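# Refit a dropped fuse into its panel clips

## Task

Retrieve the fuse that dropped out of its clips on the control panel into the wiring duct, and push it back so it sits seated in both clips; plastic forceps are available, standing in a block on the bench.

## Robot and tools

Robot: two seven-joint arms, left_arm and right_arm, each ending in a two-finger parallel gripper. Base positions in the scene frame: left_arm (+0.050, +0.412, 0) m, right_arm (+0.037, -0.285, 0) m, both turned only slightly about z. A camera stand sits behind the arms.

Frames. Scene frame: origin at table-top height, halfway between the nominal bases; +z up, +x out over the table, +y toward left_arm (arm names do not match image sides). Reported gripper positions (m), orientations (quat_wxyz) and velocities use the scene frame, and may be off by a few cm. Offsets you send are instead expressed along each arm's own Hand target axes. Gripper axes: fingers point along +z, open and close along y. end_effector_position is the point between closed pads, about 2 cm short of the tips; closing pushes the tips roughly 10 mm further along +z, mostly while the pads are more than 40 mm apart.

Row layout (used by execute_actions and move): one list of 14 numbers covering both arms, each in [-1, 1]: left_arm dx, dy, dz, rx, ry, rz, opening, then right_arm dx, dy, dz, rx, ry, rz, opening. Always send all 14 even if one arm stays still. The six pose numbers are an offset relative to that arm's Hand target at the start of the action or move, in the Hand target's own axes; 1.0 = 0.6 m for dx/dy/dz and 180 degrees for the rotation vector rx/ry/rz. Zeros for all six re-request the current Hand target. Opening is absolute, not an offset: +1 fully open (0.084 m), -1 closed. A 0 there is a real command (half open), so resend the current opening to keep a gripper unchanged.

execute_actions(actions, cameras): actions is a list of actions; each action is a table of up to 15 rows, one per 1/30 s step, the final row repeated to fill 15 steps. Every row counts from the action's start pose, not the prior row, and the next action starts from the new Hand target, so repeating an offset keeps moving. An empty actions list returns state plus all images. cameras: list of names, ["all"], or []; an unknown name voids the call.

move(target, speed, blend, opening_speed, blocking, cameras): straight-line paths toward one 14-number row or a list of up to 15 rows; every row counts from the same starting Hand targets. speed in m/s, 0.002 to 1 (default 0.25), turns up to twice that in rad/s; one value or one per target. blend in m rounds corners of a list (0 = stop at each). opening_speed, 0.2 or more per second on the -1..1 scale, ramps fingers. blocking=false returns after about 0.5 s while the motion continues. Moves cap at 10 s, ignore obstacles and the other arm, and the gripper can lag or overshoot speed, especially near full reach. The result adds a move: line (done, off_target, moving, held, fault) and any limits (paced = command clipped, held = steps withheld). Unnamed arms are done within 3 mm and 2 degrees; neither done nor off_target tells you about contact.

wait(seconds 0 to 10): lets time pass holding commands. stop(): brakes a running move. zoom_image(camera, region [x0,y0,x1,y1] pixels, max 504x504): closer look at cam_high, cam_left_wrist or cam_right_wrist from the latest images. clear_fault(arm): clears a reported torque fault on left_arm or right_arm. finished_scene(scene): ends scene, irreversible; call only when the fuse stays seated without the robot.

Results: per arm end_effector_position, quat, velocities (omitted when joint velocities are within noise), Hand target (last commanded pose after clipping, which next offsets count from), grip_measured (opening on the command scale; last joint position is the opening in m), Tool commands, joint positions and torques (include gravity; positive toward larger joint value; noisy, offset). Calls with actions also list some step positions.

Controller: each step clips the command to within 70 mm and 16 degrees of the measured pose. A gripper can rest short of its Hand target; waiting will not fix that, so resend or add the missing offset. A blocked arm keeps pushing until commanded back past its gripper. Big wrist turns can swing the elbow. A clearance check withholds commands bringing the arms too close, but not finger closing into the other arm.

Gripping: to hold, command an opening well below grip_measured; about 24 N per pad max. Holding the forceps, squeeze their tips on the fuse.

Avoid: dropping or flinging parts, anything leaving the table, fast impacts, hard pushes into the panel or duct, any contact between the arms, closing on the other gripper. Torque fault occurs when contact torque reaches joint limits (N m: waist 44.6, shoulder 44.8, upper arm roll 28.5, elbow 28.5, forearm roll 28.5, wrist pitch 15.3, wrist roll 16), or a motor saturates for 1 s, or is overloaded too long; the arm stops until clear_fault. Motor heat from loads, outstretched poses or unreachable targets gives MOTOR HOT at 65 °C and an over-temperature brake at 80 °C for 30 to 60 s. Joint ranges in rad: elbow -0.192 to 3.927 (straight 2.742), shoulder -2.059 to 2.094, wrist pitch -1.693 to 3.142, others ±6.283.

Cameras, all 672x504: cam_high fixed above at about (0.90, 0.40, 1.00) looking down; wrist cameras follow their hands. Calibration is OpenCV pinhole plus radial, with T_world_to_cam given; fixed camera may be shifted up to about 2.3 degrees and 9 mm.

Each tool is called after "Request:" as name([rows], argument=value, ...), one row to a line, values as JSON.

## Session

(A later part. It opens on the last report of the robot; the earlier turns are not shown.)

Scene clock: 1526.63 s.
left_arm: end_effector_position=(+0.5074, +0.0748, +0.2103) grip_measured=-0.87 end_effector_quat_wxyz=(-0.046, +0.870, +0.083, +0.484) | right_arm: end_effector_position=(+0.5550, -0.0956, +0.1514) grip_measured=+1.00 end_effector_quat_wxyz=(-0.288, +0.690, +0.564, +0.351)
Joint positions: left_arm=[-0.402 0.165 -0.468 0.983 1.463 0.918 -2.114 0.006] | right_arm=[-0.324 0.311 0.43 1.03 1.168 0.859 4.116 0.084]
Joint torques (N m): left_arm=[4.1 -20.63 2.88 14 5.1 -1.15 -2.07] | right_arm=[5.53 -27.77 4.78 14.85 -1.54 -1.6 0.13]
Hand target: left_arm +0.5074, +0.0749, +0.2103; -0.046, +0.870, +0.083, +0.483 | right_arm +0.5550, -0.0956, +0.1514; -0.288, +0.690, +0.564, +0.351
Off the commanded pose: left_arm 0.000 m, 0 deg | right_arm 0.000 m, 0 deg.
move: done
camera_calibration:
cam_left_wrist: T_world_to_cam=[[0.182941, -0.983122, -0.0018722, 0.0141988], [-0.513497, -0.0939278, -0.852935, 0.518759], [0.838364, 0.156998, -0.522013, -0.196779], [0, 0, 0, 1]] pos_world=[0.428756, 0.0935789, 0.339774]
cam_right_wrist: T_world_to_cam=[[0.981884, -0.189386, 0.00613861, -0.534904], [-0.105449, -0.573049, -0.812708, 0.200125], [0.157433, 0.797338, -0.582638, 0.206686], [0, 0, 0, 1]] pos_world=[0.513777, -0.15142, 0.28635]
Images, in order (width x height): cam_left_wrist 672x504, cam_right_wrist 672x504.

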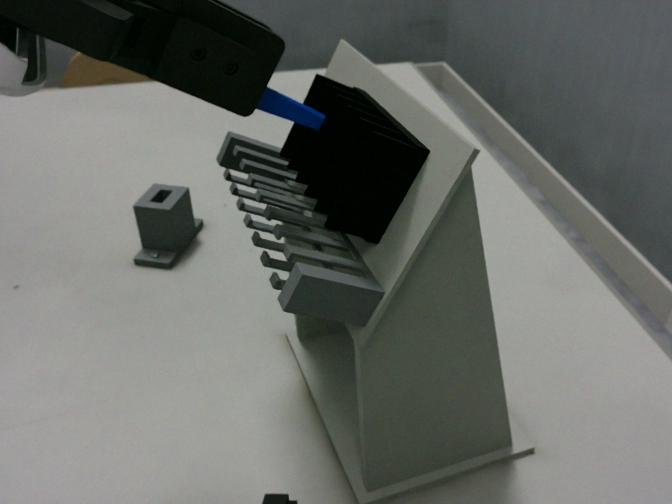

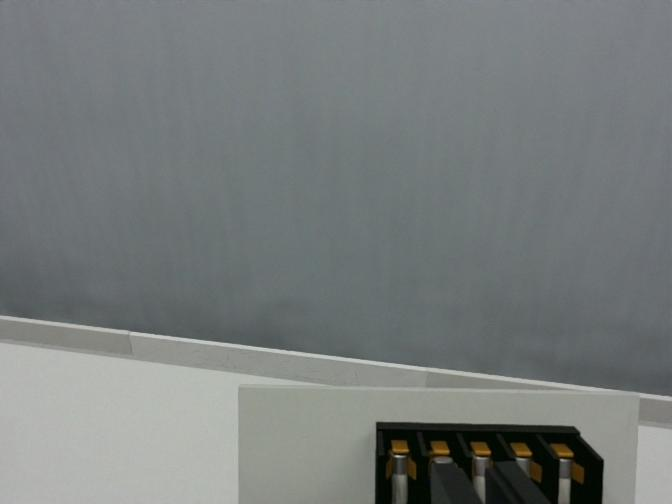

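Request:
move(target=[-0.0006,0,0.006,0,0,0,-1,0,0,0,0,0,0,1], cameras=["cam_right_wrist"], speed=0.02)

Request:
zoom_image(camera="cam_right_wrist", region=[350, 374, 490, 504])

Scene clock: 1537.17 s.
left_arm: end_effector_position=(+0.5099, +0.0750, +0.2083) grip_measured=-0.87 end_effector_quat_wxyz=(-0.045, +0.870, +0.083, +0.484) | right_arm: end_effector_position=(+0.5550, -0.0956, +0.1514) grip_measured=+1.00 end_effector_quat_wxyz=(-0.288, +0.690, +0.564, +0.351)
Joint positions: left_arm=[-0.4 0.174 -0.465 0.988 1.471 0.916 -2.118 0.006] | right_arm=[-0.324 0.311 0.43 1.03 1.168 0.859 4.116 0.084]
Joint torques (N m): left_arm=[17.19 1.72 28.49 12.3 7.27 1.36 -2.12] | right_arm=[5.15 -28.07 4.87 15.07 -1.62 -1.63 0]
Hand target: left_arm +0.5102, +0.0754, +0.2081; -0.046, +0.870, +0.083, +0.483 | right_arm +0.5550, -0.0956, +0.1514; -0.288, +0.690, +0.564, +0.351
Off the commanded pose: left_arm 0.001 m, 0 deg | right_arm 0.000 m, 0 deg.
move: done
camera_calibration:
cam_right_wrist: T_world_to_cam=[[0.981884, -0.189386, 0.00613861, -0.534904], [-0.105449, -0.573049, -0.812708, 0.200125], [0.157433, 0.797338, -0.582638, 0.206686], [0, 0, 0, 1]] pos_world=[0.513777, -0.15142, 0.28635]
Images, in order (width x height): cam_right_wrist 672x504.

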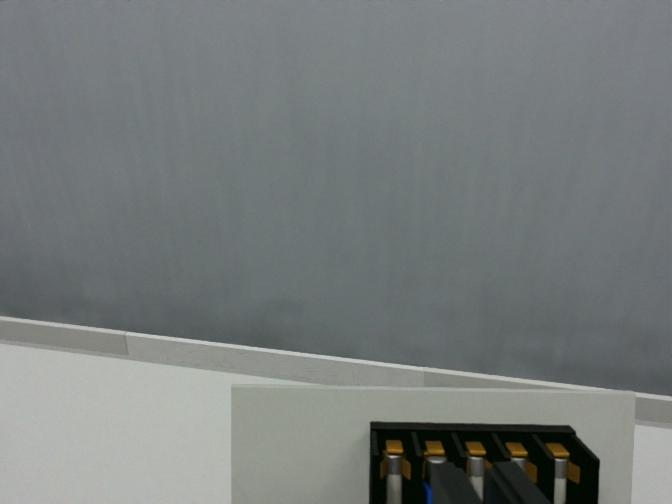

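Scaled by 3.600 from the camera's 672x504 image, which has a finer 960x720 frame.

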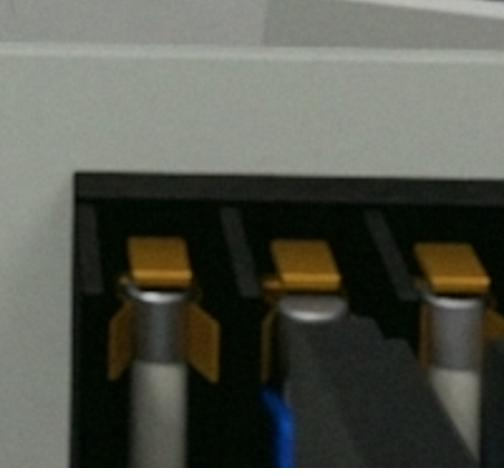

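Request:
move([
  [0,0,-0.003,0,0,0,-1,0,0,0,0,0,0,1],
  [0,0,-0.003,0,0,0,-0.7,0,0,0,0,0,0,1],
], cameras=["cam_left_wrist","cam_right_wrist"], speed=0.02, opening_speed=0.25)

Request:
zoom_image(camera="cam_right_wrist", region=[350, 374, 490, 504])

Scene clock: 1547.93 s.
left_arm: end_effector_position=(+0.5087, +0.0751, +0.2091) grip_measured=-0.72 end_effector_quat_wxyz=(-0.046, +0.870, +0.083, +0.484) | right_arm: end_effector_position=(+0.5550, -0.0956, +0.1514) grip_measured=+1.00 end_effector_quat_wxyz=(-0.288, +0.690, +0.564, +0.351)
Joint positions: left_arm=[-0.4 0.17 -0.467 0.985 1.467 0.917 -2.117 0.012] | right_arm=[-0.324 0.311 0.43 1.03 1.168 0.859 4.116 0.084]
Joint torques (N m): left_arm=[0.09 -23.97 0.72 12.51 -2.59 -0.5 1.99] | right_arm=[5.43 -27.65 4.6 15.14 -1.6 -1.68 0.21]
Hand target: left_arm +0.5087, +0.0751, +0.2091; -0.046, +0.870, +0.083, +0.483 | right_arm +0.5550, -0.0956, +0.1514; -0.288, +0.690, +0.564, +0.351
Off the commanded pose: left_arm 0.000 m, 0 deg | right_arm 0.000 m, 0 deg.
move: done
camera_calibration:
cam_left_wrist: T_world_to_cam=[[0.183022, -0.983107, -0.00192495, 0.0142348], [-0.513489, -0.0939247, -0.85294, 0.518344], [0.838351, 0.157095, -0.522005, -0.198601], [0, 0, 0, 1]] pos_world=[0.430056, 0.0938789, 0.338474]
cam_right_wrist: T_world_to_cam=[[0.981884, -0.189386, 0.00613861, -0.534904], [-0.105449, -0.573049, -0.812708, 0.200125], [0.157433, 0.797338, -0.582638, 0.206686], [0, 0, 0, 1]] pos_world=[0.513777, -0.15142, 0.28635]
Images, in order (width x height): cam_left_wrist 672x504, cam_right_wrist 672x504.

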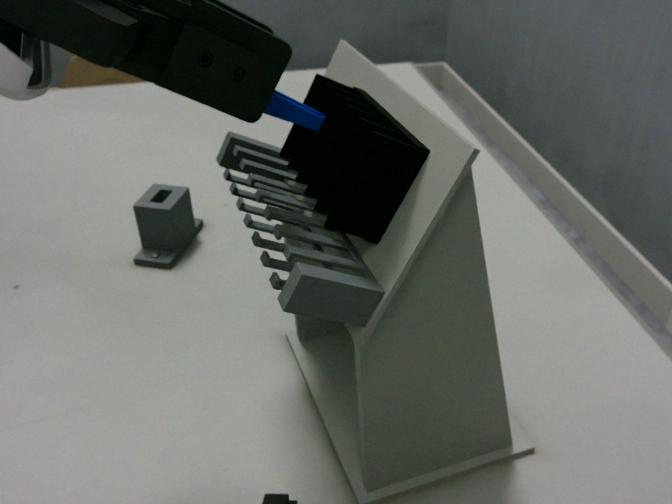

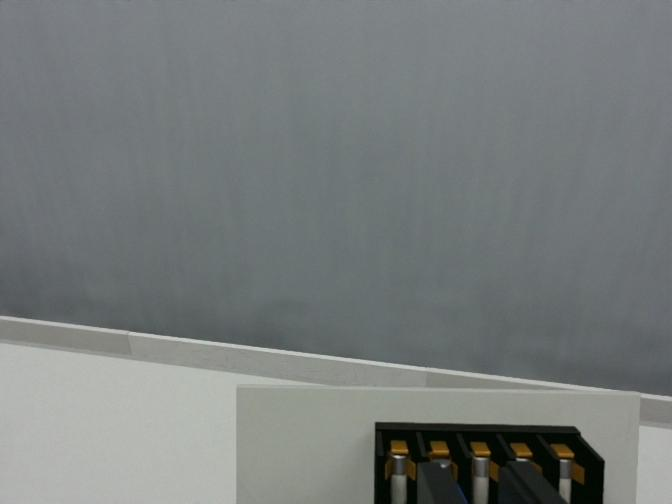

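Scaled by 3.600 from the camera's 672x504 image, which has a finer 960x720 frame.

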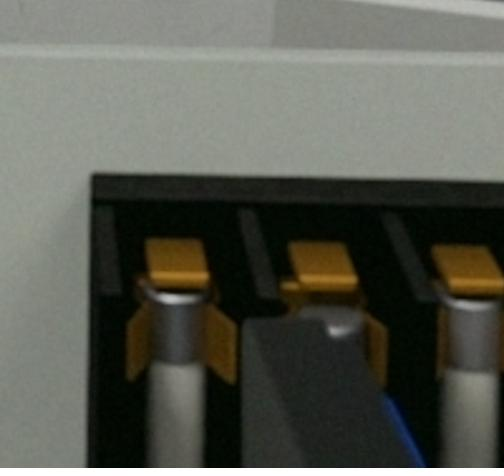

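Request:
move(target=[-0.0008,0,-0.0167,0,0,0,-0.7,0,0,0,0,0,0,1], cameras=["cam_left_wrist","cam_right_wrist"], speed=0.03)

Request:
zoom_image(camera="cam_right_wrist", region=[350, 374, 490, 504])

Scene clock: 1556.23 s.
left_arm: end_effector_position=(+0.5001, +0.0735, +0.2139) grip_measured=-0.72 end_effector_quat_wxyz=(-0.046, +0.870, +0.083, +0.483) | right_arm: end_effector_position=(+0.5550, -0.0956, +0.1514) grip_measured=+1.00 end_effector_quat_wxyz=(-0.288, +0.690, +0.564, +0.351)
Joint positions: left_arm=[-0.407 0.147 -0.477 0.972 1.444 0.925 -2.11 0.012] | right_arm=[-0.324 0.311 0.43 1.03 1.168 0.859 4.116 0.084]
Joint torques (N m): left_arm=[-4.81 -31.35 -6.95 8.91 -4 1.28 1.95] | right_arm=[5.27 -27.51 4.73 14.92 -1.31 -1.51 0.01]
Hand target: left_arm +0.5001, +0.0735, +0.2140; -0.046, +0.870, +0.083, +0.483 | right_arm +0.5550, -0.0956, +0.1514; -0.288, +0.690, +0.564, +0.351
Off the commanded pose: left_arm 0.000 m, 0 deg | right_arm 0.000 m, 0 deg.
move: done
camera_calibration:
cam_left_wrist: T_world_to_cam=[[0.183022, -0.983107, -0.00192495, 0.0141286], [-0.513489, -0.0939247, -0.85294, 0.517999], [0.838351, 0.157095, -0.522005, -0.18865], [0, 0, 0, 1]] pos_world=[0.421556, 0.0921789, 0.343374]
cam_right_wrist: T_world_to_cam=[[0.981884, -0.189386, 0.00613861, -0.534904], [-0.105449, -0.573049, -0.812708, 0.200125], [0.157433, 0.797338, -0.582638, 0.206686], [0, 0, 0, 1]] pos_world=[0.513777, -0.15142, 0.28635]
Images, in order (width x height): cam_left_wrist 672x504, cam_right_wrist 672x504.

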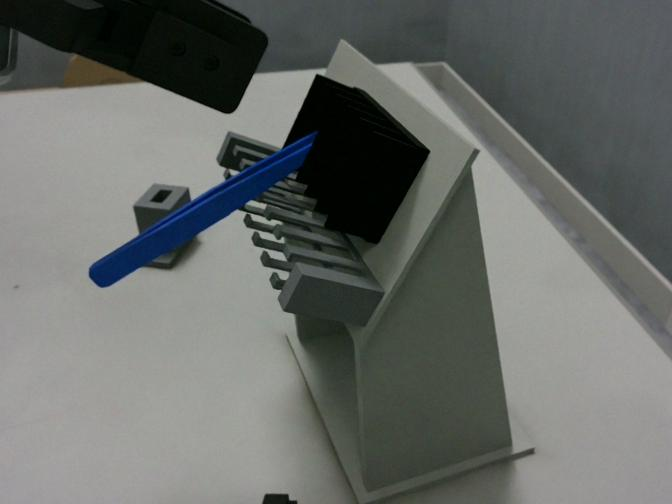

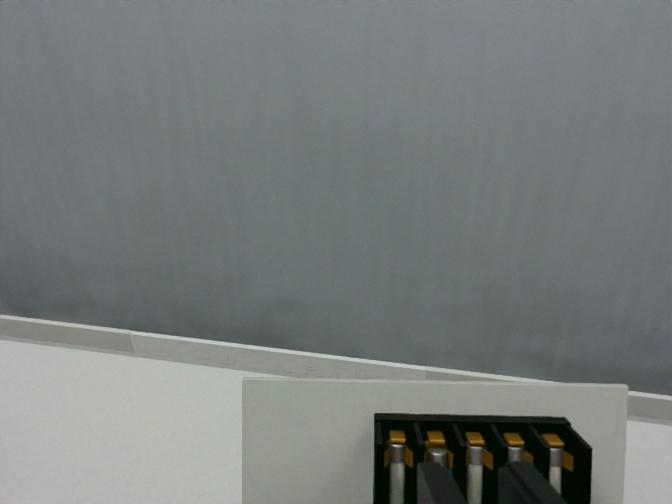

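Scaled by 3.600 from the camera's 672x504 image, which has a finer 960x720 frame.

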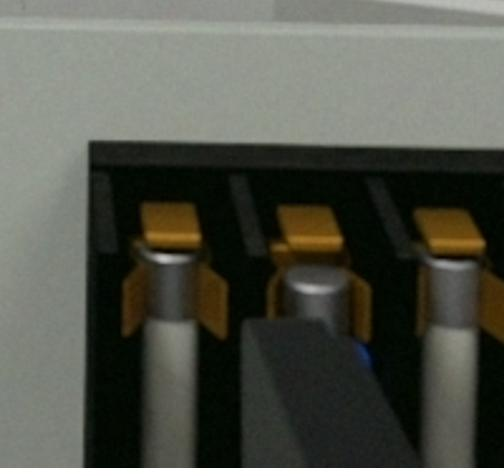

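Request:
wait(seconds=0.1, cameras=["all"])

Request:
zoom_image(camera="cam_left_wrist", region=[60, 60, 400, 300])

Request:
zoom_image(camera="cam_high", region=[265, 245, 335, 315])

Scene clock: 1587.53 s.
left_arm: end_effector_position=(+0.5001, +0.0735, +0.2140) grip_measured=-0.72 end_effector_quat_wxyz=(-0.046, +0.870, +0.083, +0.484) | right_arm: end_effector_position=(+0.5550, -0.0956, +0.1514) grip_measured=+1.00 end_effector_quat_wxyz=(-0.288, +0.690, +0.564, +0.351)
Joint positions: left_arm=[-0.407 0.147 -0.477 0.972 1.444 0.925 -2.11 0.012] | right_arm=[-0.324 0.311 0.43 1.03 1.168 0.859 4.116 0.084]
Joint torques (N m): left_arm=[-4.82 -31.85 -7.07 8.92 -4.1 1.22 2.02] | right_arm=[4.94 -27.75 4.78 15.2 -1.25 -1.63 0.2]
Hand target: left_arm +0.5001, +0.0735, +0.2140; -0.046, +0.870, +0.083, +0.483 | right_arm +0.5550, -0.0956, +0.1514; -0.288, +0.690, +0.564, +0.351
Tool commands: left_gripper/opening=-0.7 right_gripper/opening=+1.0
Off the commanded pose: left_arm 0.000 m, 0 deg | right_arm 0.000 m, 0 deg.
wait: 0.10 s; at rest from the start
camera_calibration:
cam_left_wrist: T_world_to_cam=[[0.182941, -0.983122, -0.0018722, 0.0141646], [-0.513497, -0.0939278, -0.852935, 0.51795], [0.838364, 0.156998, -0.522013, -0.18856], [0, 0, 0, 1]] pos_world=[0.421456, 0.0921789, 0.343374]
cam_right_wrist: T_world_to_cam=[[0.981884, -0.189386, 0.00613861, -0.534904], [-0.105449, -0.573049, -0.812708, 0.200125], [0.157433, 0.797338, -0.582638, 0.206686], [0, 0, 0, 1]] pos_world=[0.513777, -0.15142, 0.28635]

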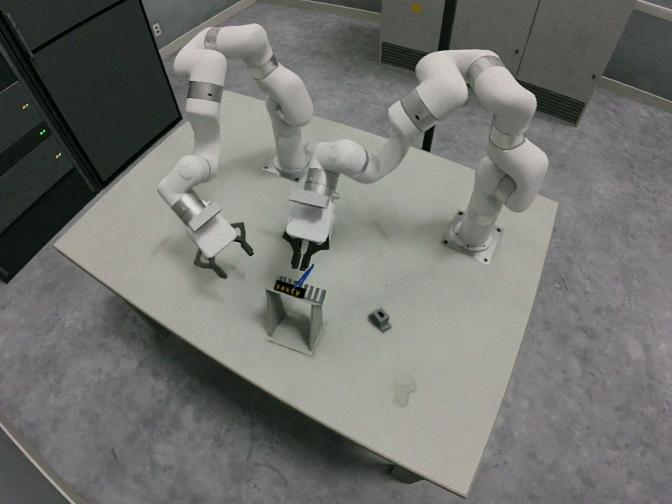

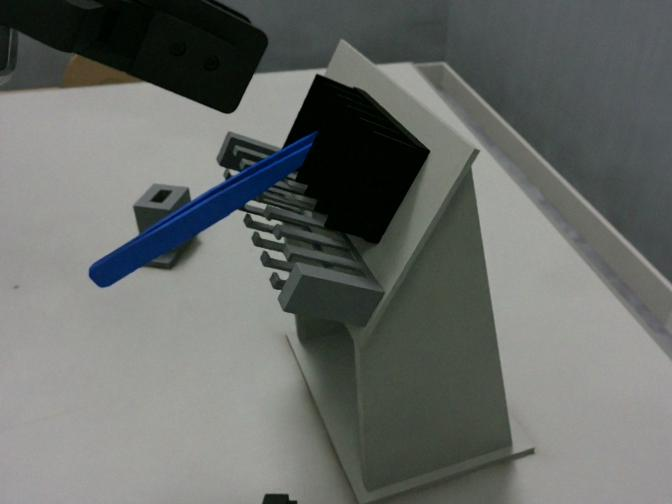

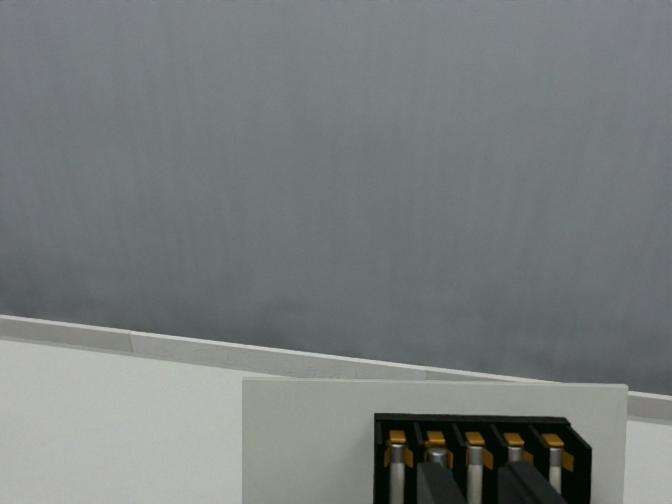

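Scaled by 1.482 from the camera's 672x504 image, which has a finer 960x720 frame.

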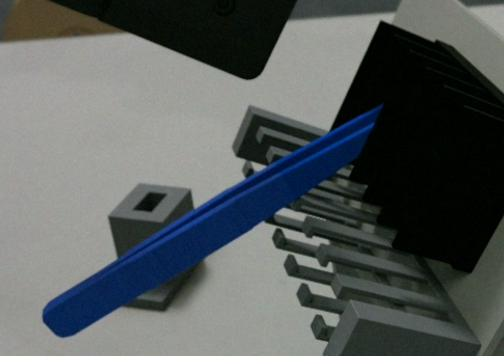

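Scaled by 7.200 from the camera's 672x504 image, which has a finer 960x720 frame.

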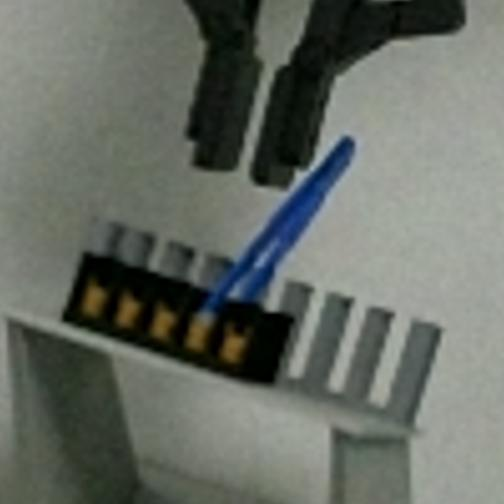

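Request:
move([
  [0.04,0,-0.03,0,0,0,-0.3,0,0,0,0,0,0,1],
  [0.04,0,-0.16,0,0,0,0.2,0,0,0,0,0,0,1],
], cameras=["all"], blend=0.02)

Request:
zoom_image(camera="cam_right_wrist", region=[250, 200, 550, 500])

Scene clock: 1653.33 s.
left_arm: end_effector_position=(+0.4325, +0.0605, +0.2851) grip_measured=+0.19 end_effector_quat_wxyz=(-0.046, +0.870, +0.083, +0.483) | right_arm: end_effector_position=(+0.5550, -0.0956, +0.1514) grip_measured=+1.00 end_effector_quat_wxyz=(-0.288, +0.690, +0.564, +0.351)
Joint positions: left_arm=[-0.468 -0.075 -0.551 0.932 1.182 1.008 -1.945 0.052] | right_arm=[-0.324 0.311 0.43 1.03 1.168 0.859 4.116 0.084]
Joint torques (N m): left_arm=[-4.26 -25.77 -4.44 9.42 -3.52 1.2 2.27] | right_arm=[4.99 -27.7 4.8 15.33 -1.18 -1.64 0.18]
Hand target: left_arm +0.4325, +0.0605, +0.2851; -0.046, +0.870, +0.083, +0.483 | right_arm +0.5550, -0.0956, +0.1514; -0.288, +0.690, +0.564, +0.351
Off the commanded pose: left_arm 0.000 m, 0 deg | right_arm 0.000 m, 0 deg.
move: done; blend cut to 0.015 m at target 1
camera_calibration:
cam_left_wrist: T_world_to_cam=[[0.183022, -0.983107, -0.00192495, 0.013974], [-0.513489, -0.0939247, -0.85294, 0.542669], [0.838351, 0.157095, -0.522005, -0.0927523], [0, 0, 0, 1]] pos_world=[0.353856, 0.0792789, 0.414474]
cam_right_wrist: T_world_to_cam=[[0.981884, -0.189386, 0.00613861, -0.534904], [-0.105449, -0.573049, -0.812708, 0.200125], [0.157433, 0.797338, -0.582638, 0.206686], [0, 0, 0, 1]] pos_world=[0.513777, -0.15142, 0.28635]

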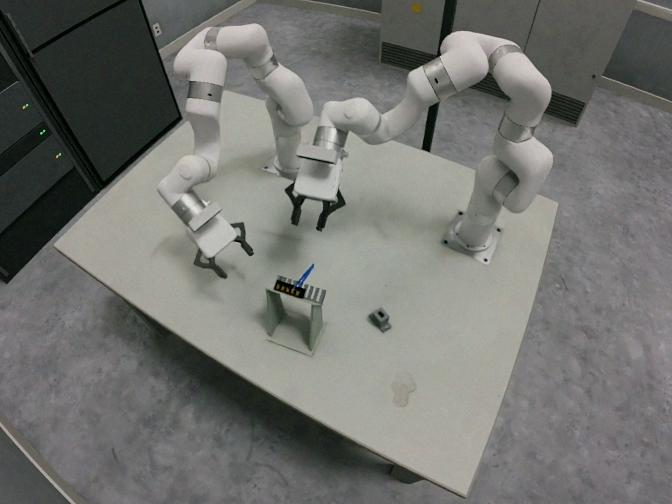

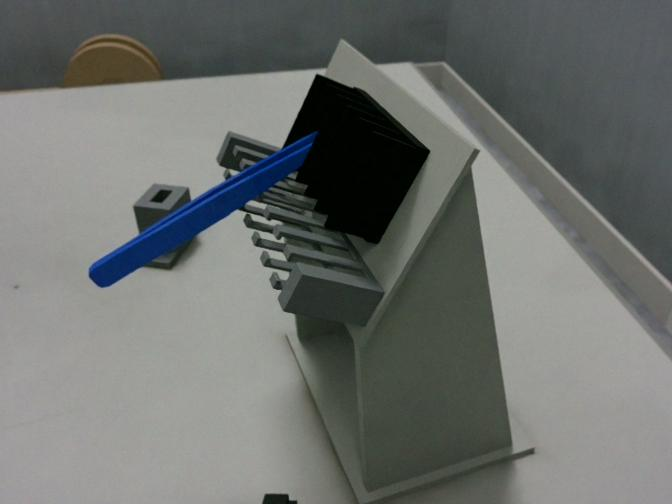

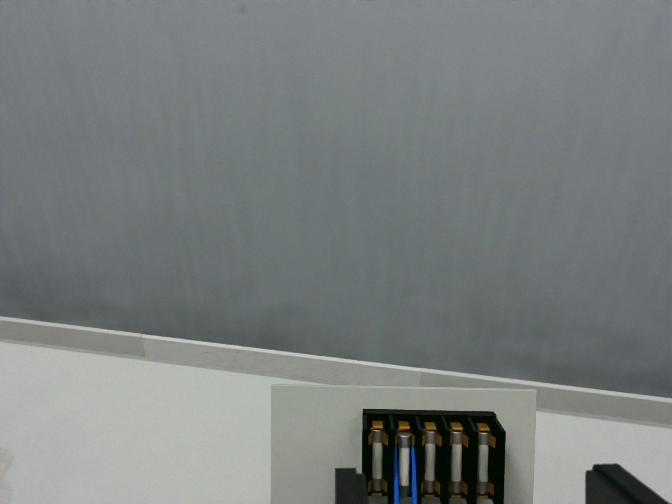

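Scaled by 1.680 from the camera's 672x504 image, which has a finer 960x720 frame.

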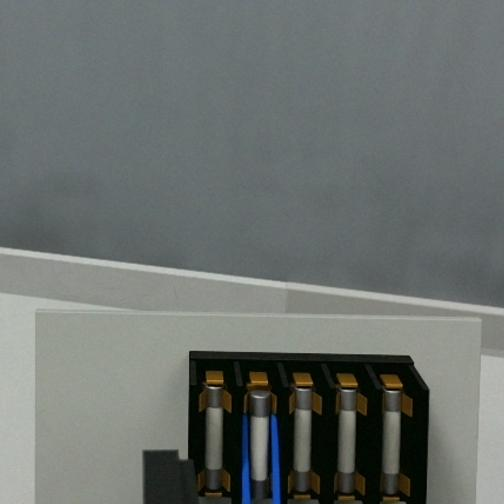

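Request:
move(target=[-0.1,0,-0.03,0,0,0,0.2,0,0,0,0,0,0,1], cameras=["cam_right_wrist"])

Request:
zoom_image(camera="cam_right_wrist", region=[260, 270, 540, 504])

Scene clock: 1661.20 s.
left_arm: end_effector_position=(+0.3864, +0.0516, +0.2436) grip_measured=+0.19 end_effector_quat_wxyz=(-0.046, +0.870, +0.083, +0.484) | right_arm: end_effector_position=(+0.5550, -0.0956, +0.1514) grip_measured=+1.00 end_effector_quat_wxyz=(-0.288, +0.690, +0.564, +0.351)
Joint positions: left_arm=[-0.523 -0.045 -0.618 0.86 1.195 1.073 -2.093 0.052] | right_arm=[-0.324 0.311 0.43 1.03 1.168 0.859 4.116 0.084]
Joint torques (N m): left_arm=[-5.06 -13.58 -4.4 8.89 5.6 1.22 -2.01] | right_arm=[5.18 -27.42 4.78 15.43 -1.74 -1.84 0.09]
Hand target: left_arm +0.3864, +0.0516, +0.2436; -0.046, +0.870, +0.083, +0.483 | right_arm +0.5550, -0.0956, +0.1514; -0.288, +0.690, +0.564, +0.351
Off the commanded pose: left_arm 0.000 m, 0 deg | right_arm 0.000 m, 0 deg.
move: done
camera_calibration:
cam_right_wrist: T_world_to_cam=[[0.981884, -0.189386, 0.00613861, -0.534904], [-0.105449, -0.573049, -0.812708, 0.200125], [0.157433, 0.797338, -0.582638, 0.206686], [0, 0, 0, 1]] pos_world=[0.513777, -0.15142, 0.28635]
Images, in order (width x height): cam_right_wrist 672x504.

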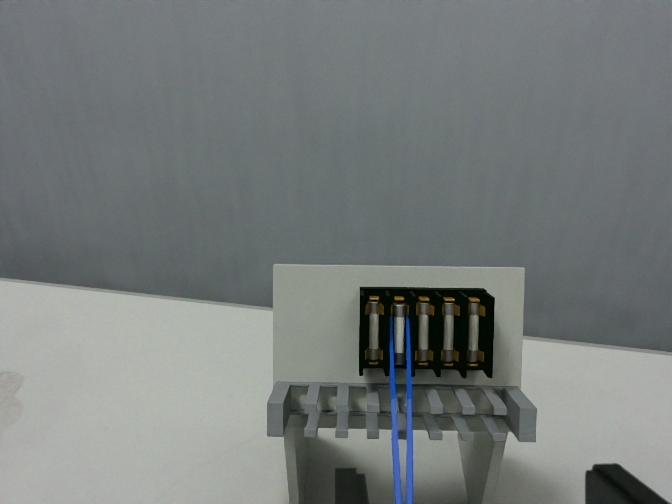

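Scaled by 1.800 from the camera's 672x504 image, which has a finer 960x720 frame.

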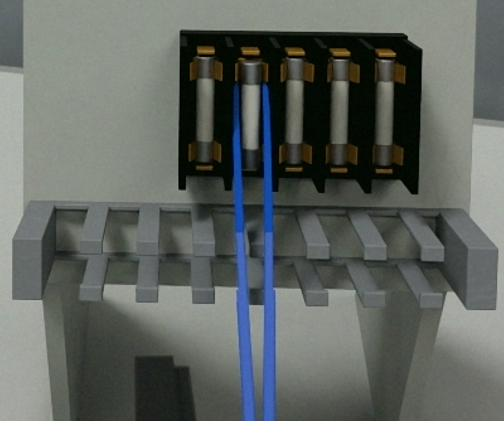

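Request:
move(target=[-0.1293,-0.0038,0.1072,0,0.1748,0,0.2,0,0,0,0,0,0,1], cameras=["all"])

Request:
zoom_image(camera="cam_right_wrist", region=[260, 170, 560, 470])

Scene clock: 1697.77 s.
left_arm: end_effector_position=(+0.3993, +0.0563, +0.1438) grip_measured=+0.19 end_effector_quat_wxyz=(-0.066, +0.706, +0.068, +0.701) | right_arm: end_effector_position=(+0.5550, -0.0956, +0.1514) grip_measured=+1.00 end_effector_quat_wxyz=(-0.288, +0.690, +0.564, +0.351)
Joint positions: left_arm=[-0.755 0.559 -0.557 0.873 1.775 1.785 -2.72 0.052] | right_arm=[-0.324 0.311 0.43 1.03 1.168 0.859 4.116 0.084]
Joint torques (N m): left_arm=[-4.18 -23.68 -1.04 9.53 5.9 2.99 -1.89] | right_arm=[5.35 -27.04 4.79 15.36 -0.87 -1.53 0.17]
Hand target: left_arm +0.3993, +0.0563, +0.1438; -0.066, +0.706, +0.068, +0.701 | right_arm +0.5550, -0.0956, +0.1514; -0.288, +0.690, +0.564, +0.351
Off the commanded pose: left_arm 0.000 m, 0 deg | right_arm 0.000 m, 0 deg.
move: done
camera_calibration:
cam_left_wrist: T_world_to_cam=[[0.185426, -0.982648, -0.00447338, 0.0149546], [-0.000945158, 0.00437397, -0.99999, 0.21567], [0.982658, 0.185428, -0.000117711, -0.272367], [0, 0, 0, 1]] pos_world=[0.265075, 0.0642563, 0.215703]
cam_right_wrist: T_world_to_cam=[[0.981884, -0.189386, 0.00613861, -0.534904], [-0.105449, -0.573049, -0.812708, 0.200125], [0.157433, 0.797338, -0.582638, 0.206686], [0, 0, 0, 1]] pos_world=[0.513777, -0.15142, 0.28635]

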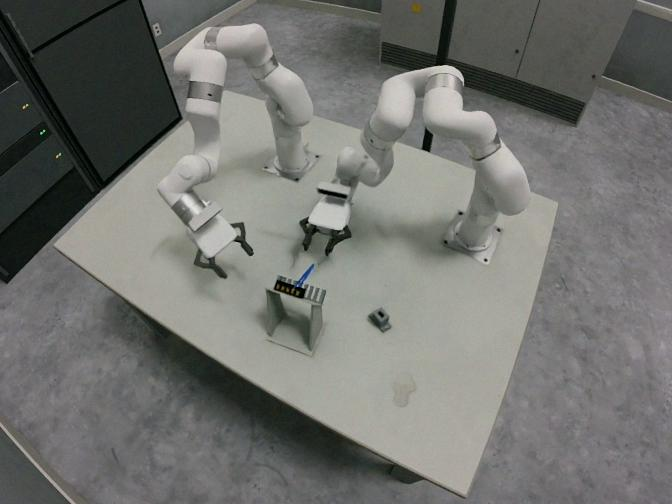

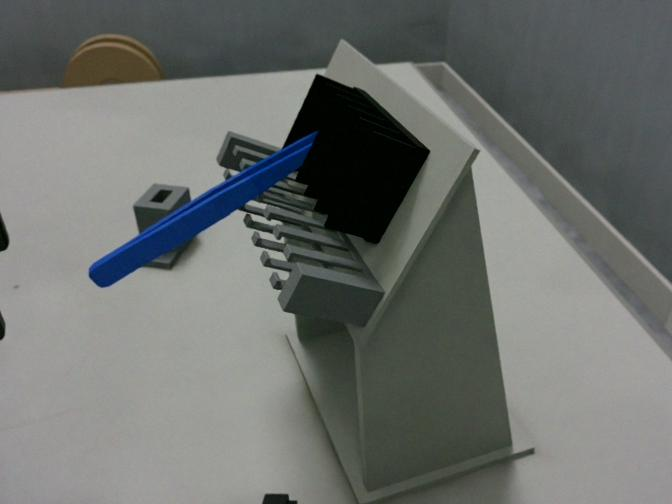

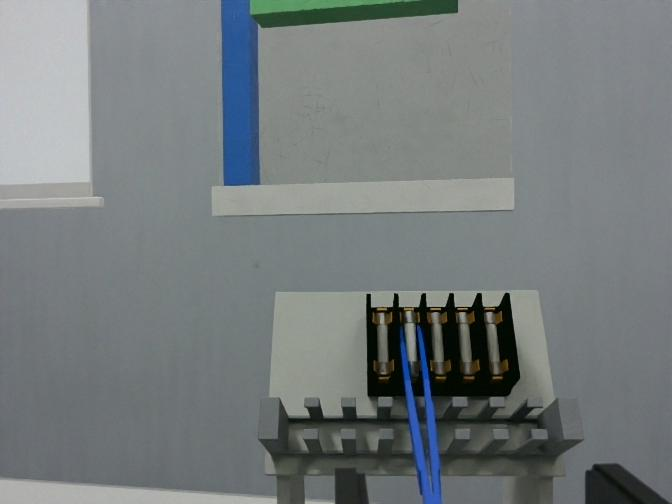

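Scaled by 1.680 from the camera's 672x504 image, which has a finer 960x720 frame.

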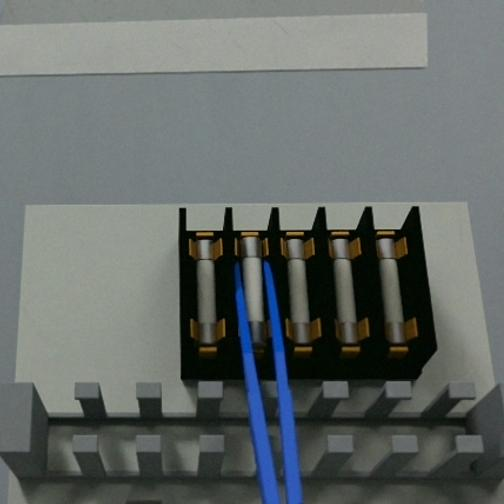

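Request:
move([
  [0,-0.0015,0.1564,0,0,0,0.2,0,0,0,0,0,0,1],
  [0,-0.0015,0.1564,0,0,0,-0.79,0,0,0,0,0,0,1],
], cameras=["all"], speed=0.1, opening_speed=0.6)

Request:
zoom_image(camera="cam_right_wrist", region=[300, 250, 560, 504])

Scene clock: 1719.80 s.
left_arm: end_effector_position=(+0.4914, +0.0750, +0.1431) grip_measured=-0.81 end_effector_quat_wxyz=(-0.067, +0.706, +0.068, +0.701) | right_arm: end_effector_position=(+0.5550, -0.0956, +0.1514) grip_measured=+1.00 end_effector_quat_wxyz=(-0.288, +0.690, +0.564, +0.351)
Joint positions: left_arm=[-0.627 0.565 -0.445 0.928 1.967 1.634 -2.682 0.008] | right_arm=[-0.324 0.311 0.43 1.03 1.168 0.859 4.116 0.084]
Joint torques (N m): left_arm=[-0.89 -30.68 -9.45 8.02 -1.39 1.95 1.77] | right_arm=[5.05 -27.31 4.94 15.42 -1.25 -1.75 0.05]
Hand target: left_arm +0.4913, +0.0749, +0.1431; -0.066, +0.706, +0.068, +0.701 | right_arm +0.5550, -0.0956, +0.1514; -0.288, +0.690, +0.564, +0.351
Off the commanded pose: left_arm 0.000 m, 0 deg | right_arm 0.000 m, 0 deg.
move: done
camera_calibration:
cam_left_wrist: T_world_to_cam=[[0.185616, -0.982611, -0.00465475, 0.0162351], [-0.000880584, 0.00457072, -0.999989, 0.214936], [0.982622, 0.185618, -0.0000168714, -0.366264], [0, 0, 0, 1]] pos_world=[0.357074, 0.0829556, 0.215003]
cam_right_wrist: T_world_to_cam=[[0.981884, -0.189386, 0.00613861, -0.534904], [-0.105449, -0.573049, -0.812708, 0.200125], [0.157433, 0.797338, -0.582638, 0.206686], [0, 0, 0, 1]] pos_world=[0.513777, -0.15142, 0.28635]

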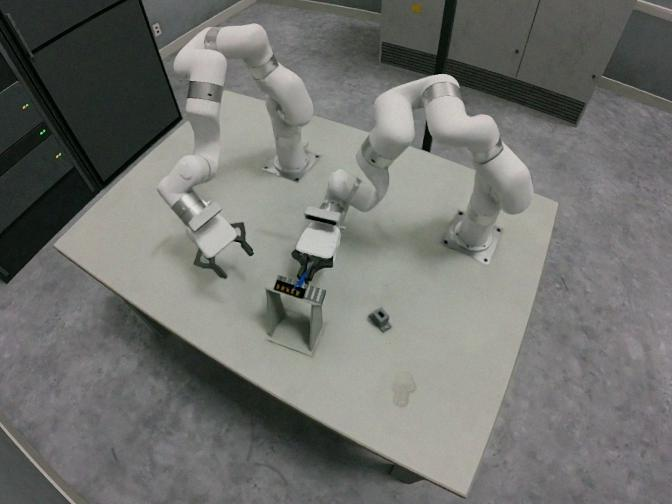

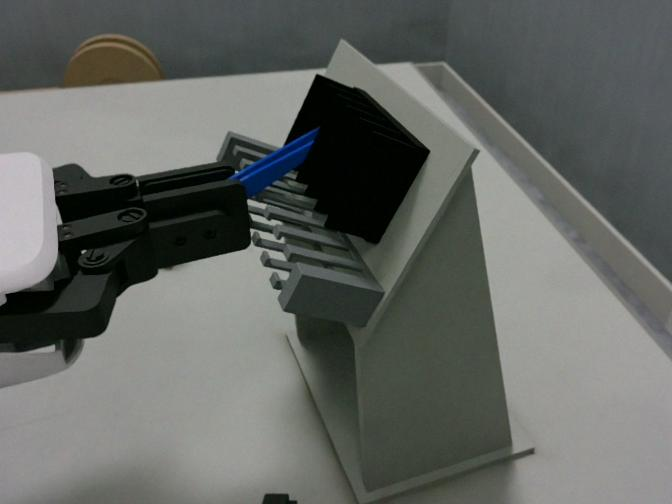

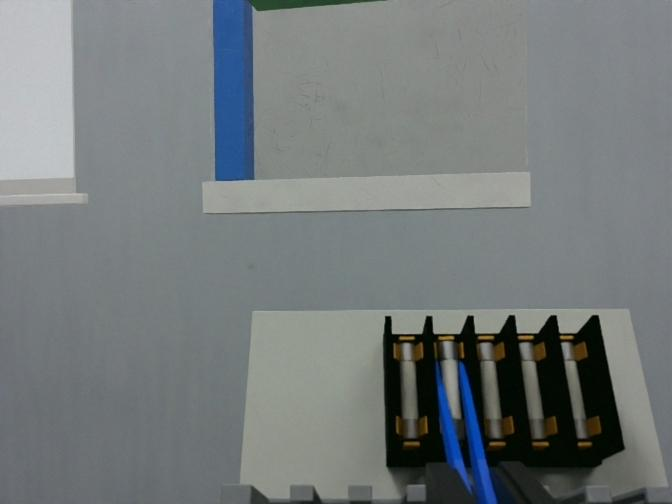

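Scaled by 1.938 from the camera's 672x504 image, which has a finer 960x720 frame.

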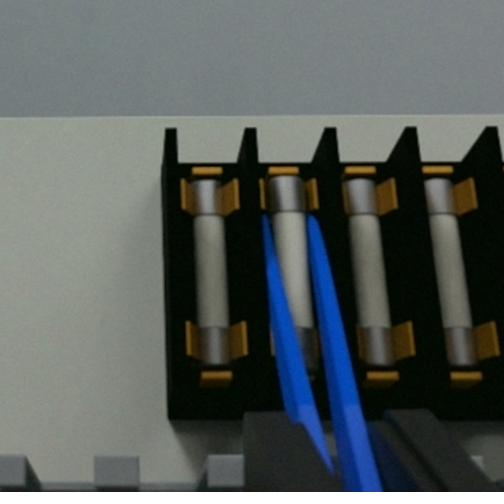

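Request:
move(target=[0.0175,0,-0.0322,0,0,0,-0.79,0,0,0,0,0,0,1], cameras=["cam_left_wrist","cam_right_wrist"], speed=0.05)

Request:
zoom_image(camera="cam_right_wrist", region=[340, 280, 560, 504])

Scene clock: 1727.73 s.
left_arm: end_effector_position=(+0.4724, +0.0713, +0.1537) grip_measured=-0.81 end_effector_quat_wxyz=(-0.066, +0.706, +0.068, +0.701) | right_arm: end_effector_position=(+0.5550, -0.0956, +0.1514) grip_measured=+1.00 end_effector_quat_wxyz=(-0.288, +0.690, +0.564, +0.351)
Joint positions: left_arm=[-0.645 0.528 -0.474 0.9 1.92 1.652 -2.673 0.008] | right_arm=[-0.324 0.311 0.43 1.03 1.168 0.859 4.116 0.084]
Joint torques (N m): left_arm=[-4.56 -36.9 -10.64 5.63 -3.5 2.72 2.23] | right_arm=[4.97 -27.01 4.7 15.37 -1 -1.79 -0.15]
Hand target: left_arm +0.4724, +0.0713, +0.1537; -0.066, +0.706, +0.068, +0.701 | right_arm +0.5550, -0.0956, +0.1514; -0.288, +0.690, +0.564, +0.351
Off the commanded pose: left_arm 0.000 m, 0 deg | right_arm 0.000 m, 0 deg.
move: done
camera_calibration:
cam_left_wrist: T_world_to_cam=[[0.185424, -0.982648, -0.00457164, 0.0162064], [-0.000963255, 0.00447055, -0.99999, 0.225572], [0.982658, 0.185426, -0.000117592, -0.34698], [0, 0, 0, 1]] pos_world=[0.338175, 0.079256, 0.225603]
cam_right_wrist: T_world_to_cam=[[0.981884, -0.189386, 0.00613861, -0.534904], [-0.105449, -0.573049, -0.812708, 0.200125], [0.157433, 0.797338, -0.582638, 0.206686], [0, 0, 0, 1]] pos_world=[0.513777, -0.15142, 0.28635]
Images, in order (width x height): cam_left_wrist 672x504, cam_right_wrist 672x504.

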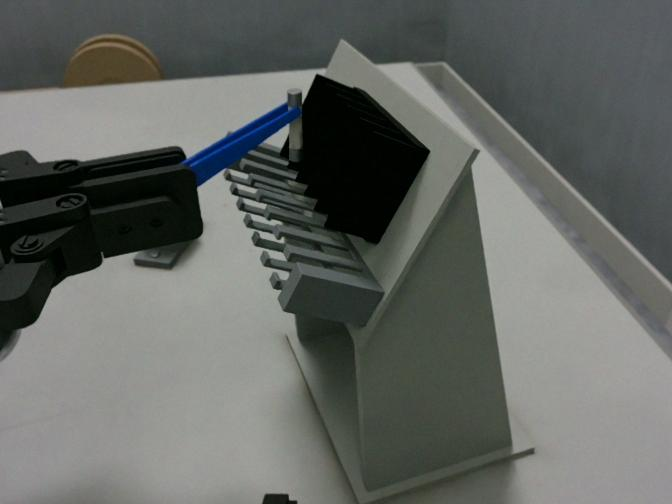

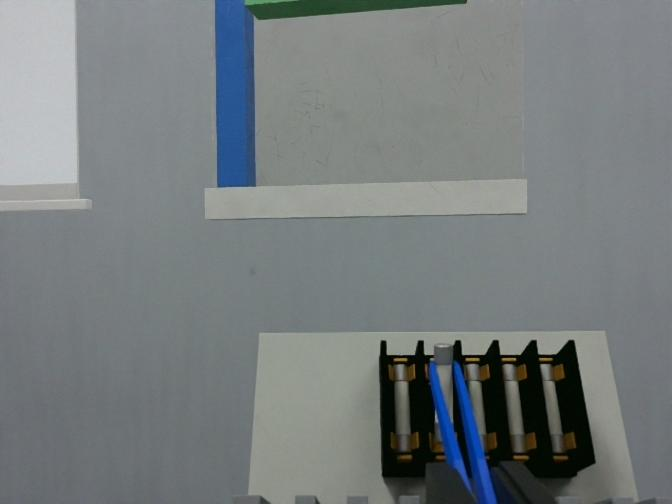

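Scaled by 2.250 from the camera's 672x504 image, which has a finer 960x720 frame.

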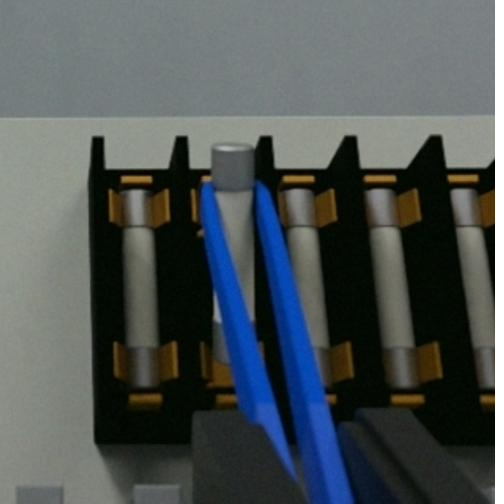

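Request:
move([
  [-0.0175,0,0.0322,0,0,0,-0.79,0,0,0,0,0,0,1],
  [-0.0175,0,0.0322,0,0,0,-0.73,0,0,0,0,0,0,1],
], cameras=["cam_left_wrist","cam_right_wrist"], speed=0.05, opening_speed=0.3)

Request:
zoom_image(camera="cam_right_wrist", region=[340, 280, 560, 504])

Scene clock: 1742.87 s.
left_arm: end_effector_position=(+0.4913, +0.0749, +0.1431) grip_measured=-0.75 end_effector_quat_wxyz=(-0.066, +0.706, +0.068, +0.701) | right_arm: end_effector_position=(+0.5550, -0.0956, +0.1514) grip_measured=+1.00 end_effector_quat_wxyz=(-0.288, +0.690, +0.564, +0.351)
Joint positions: left_arm=[-0.627 0.565 -0.445 0.928 1.967 1.634 -2.682 0.011] | right_arm=[-0.324 0.311 0.43 1.03 1.168 0.859 4.116 0.084]
Joint torques (N m): left_arm=[3.8 -25.89 -0.51 9.97 5.67 0.26 -1.93] | right_arm=[4.51 -27.22 4.74 15.29 -0.69 -1.58 0.11]
Hand target: left_arm +0.4913, +0.0749, +0.1431; -0.066, +0.706, +0.068, +0.701 | right_arm +0.5550, -0.0956, +0.1514; -0.288, +0.690, +0.564, +0.351
Off the commanded pose: left_arm 0.000 m, 0 deg | right_arm 0.000 m, 0 deg.
move: done
camera_calibration:
cam_left_wrist: T_world_to_cam=[[0.185424, -0.982648, -0.00457164, 0.0162095], [-0.000963255, 0.00447055, -0.99999, 0.214974], [0.982658, 0.185426, -0.000117592, -0.366123], [0, 0, 0, 1]] pos_world=[0.356975, 0.082856, 0.215003]
cam_right_wrist: T_world_to_cam=[[0.981884, -0.189386, 0.00613861, -0.534904], [-0.105449, -0.573049, -0.812708, 0.200125], [0.157433, 0.797338, -0.582638, 0.206686], [0, 0, 0, 1]] pos_world=[0.513777, -0.15142, 0.28635]
Images, in order (width x height): cam_left_wrist 672x504, cam_right_wrist 672x504.

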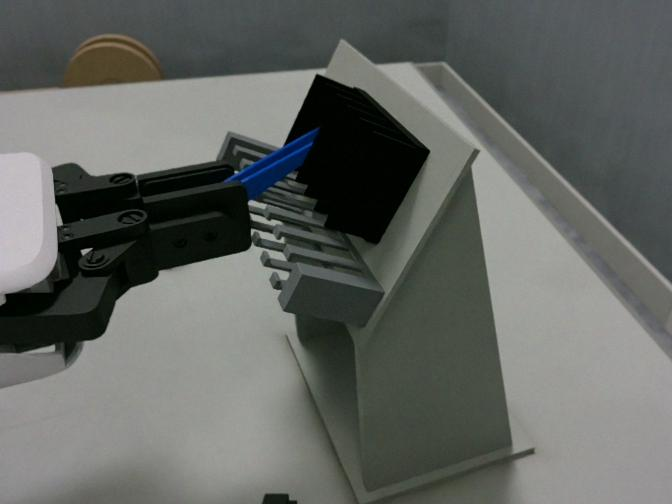

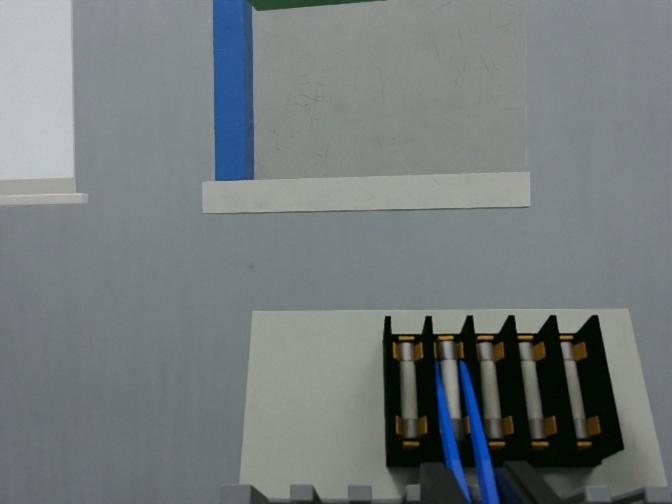

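Scaled by 2.250 from the camera's 672x504 image, which has a finer 960x720 frame.

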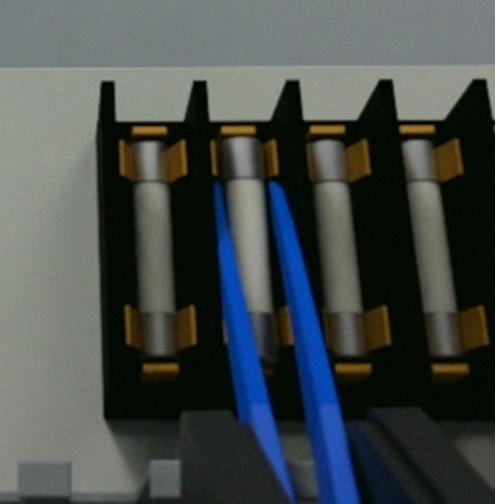

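Request:
move(target=[0.0087,0.0003,-0.0161,0,0,0,-0.725,0,0,0,0,0,0,1], cameras=["cam_left_wrist","cam_right_wrist"], speed=0.05)

Request:
zoom_image(camera="cam_right_wrist", region=[340, 280, 560, 504])

Scene clock: 1752.70 s.
left_arm: end_effector_position=(+0.4819, +0.0729, +0.1483) grip_measured=-0.75 end_effector_quat_wxyz=(-0.066, +0.706, +0.068, +0.701) | right_arm: end_effector_position=(+0.5550, -0.0956, +0.1514) grip_measured=+1.00 end_effector_quat_wxyz=(-0.288, +0.690, +0.564, +0.351)
Joint positions: left_arm=[-0.636 0.547 -0.459 0.914 1.944 1.643 -2.677 0.011] | right_arm=[-0.324 0.311 0.43 1.03 1.168 0.859 4.116 0.084]
Joint torques (N m): left_arm=[-4.3 -36.82 -10.3 5.52 -3.27 2.78 2.19] | right_arm=[5.39 -26.87 4.91 15.33 -0.8 -1.7 0]
Hand target: left_arm +0.4819, +0.0729, +0.1484; -0.066, +0.706, +0.068, +0.701 | right_arm +0.5550, -0.0956, +0.1514; -0.288, +0.690, +0.564, +0.351
Off the commanded pose: left_arm 0.000 m, 0 deg | right_arm 0.000 m, 0 deg.
move: done
camera_calibration:
cam_left_wrist: T_world_to_cam=[[0.185424, -0.982648, -0.00457164, 0.0160114], [-0.000963255, 0.00447055, -0.99999, 0.220274], [0.982658, 0.185426, -0.000117592, -0.356514], [0, 0, 0, 1]] pos_world=[0.347575, 0.080856, 0.220303]
cam_right_wrist: T_world_to_cam=[[0.981884, -0.189386, 0.00613861, -0.534904], [-0.105449, -0.573049, -0.812708, 0.200125], [0.157433, 0.797338, -0.582638, 0.206686], [0, 0, 0, 1]] pos_world=[0.513777, -0.15142, 0.28635]
Images, in order (width x height): cam_left_wrist 672x504, cam_right_wrist 672x504.

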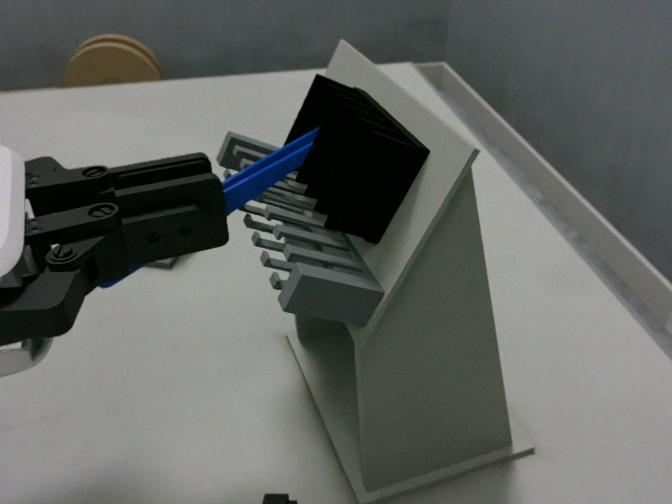

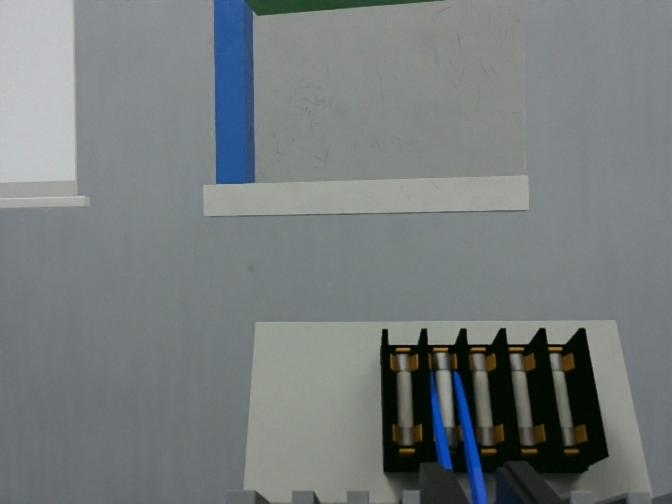

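Scaled by 2.250 from the camera's 672x504 image, which has a finer 960x720 frame.

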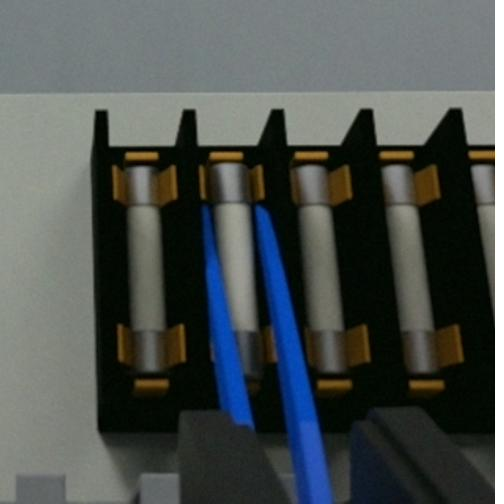

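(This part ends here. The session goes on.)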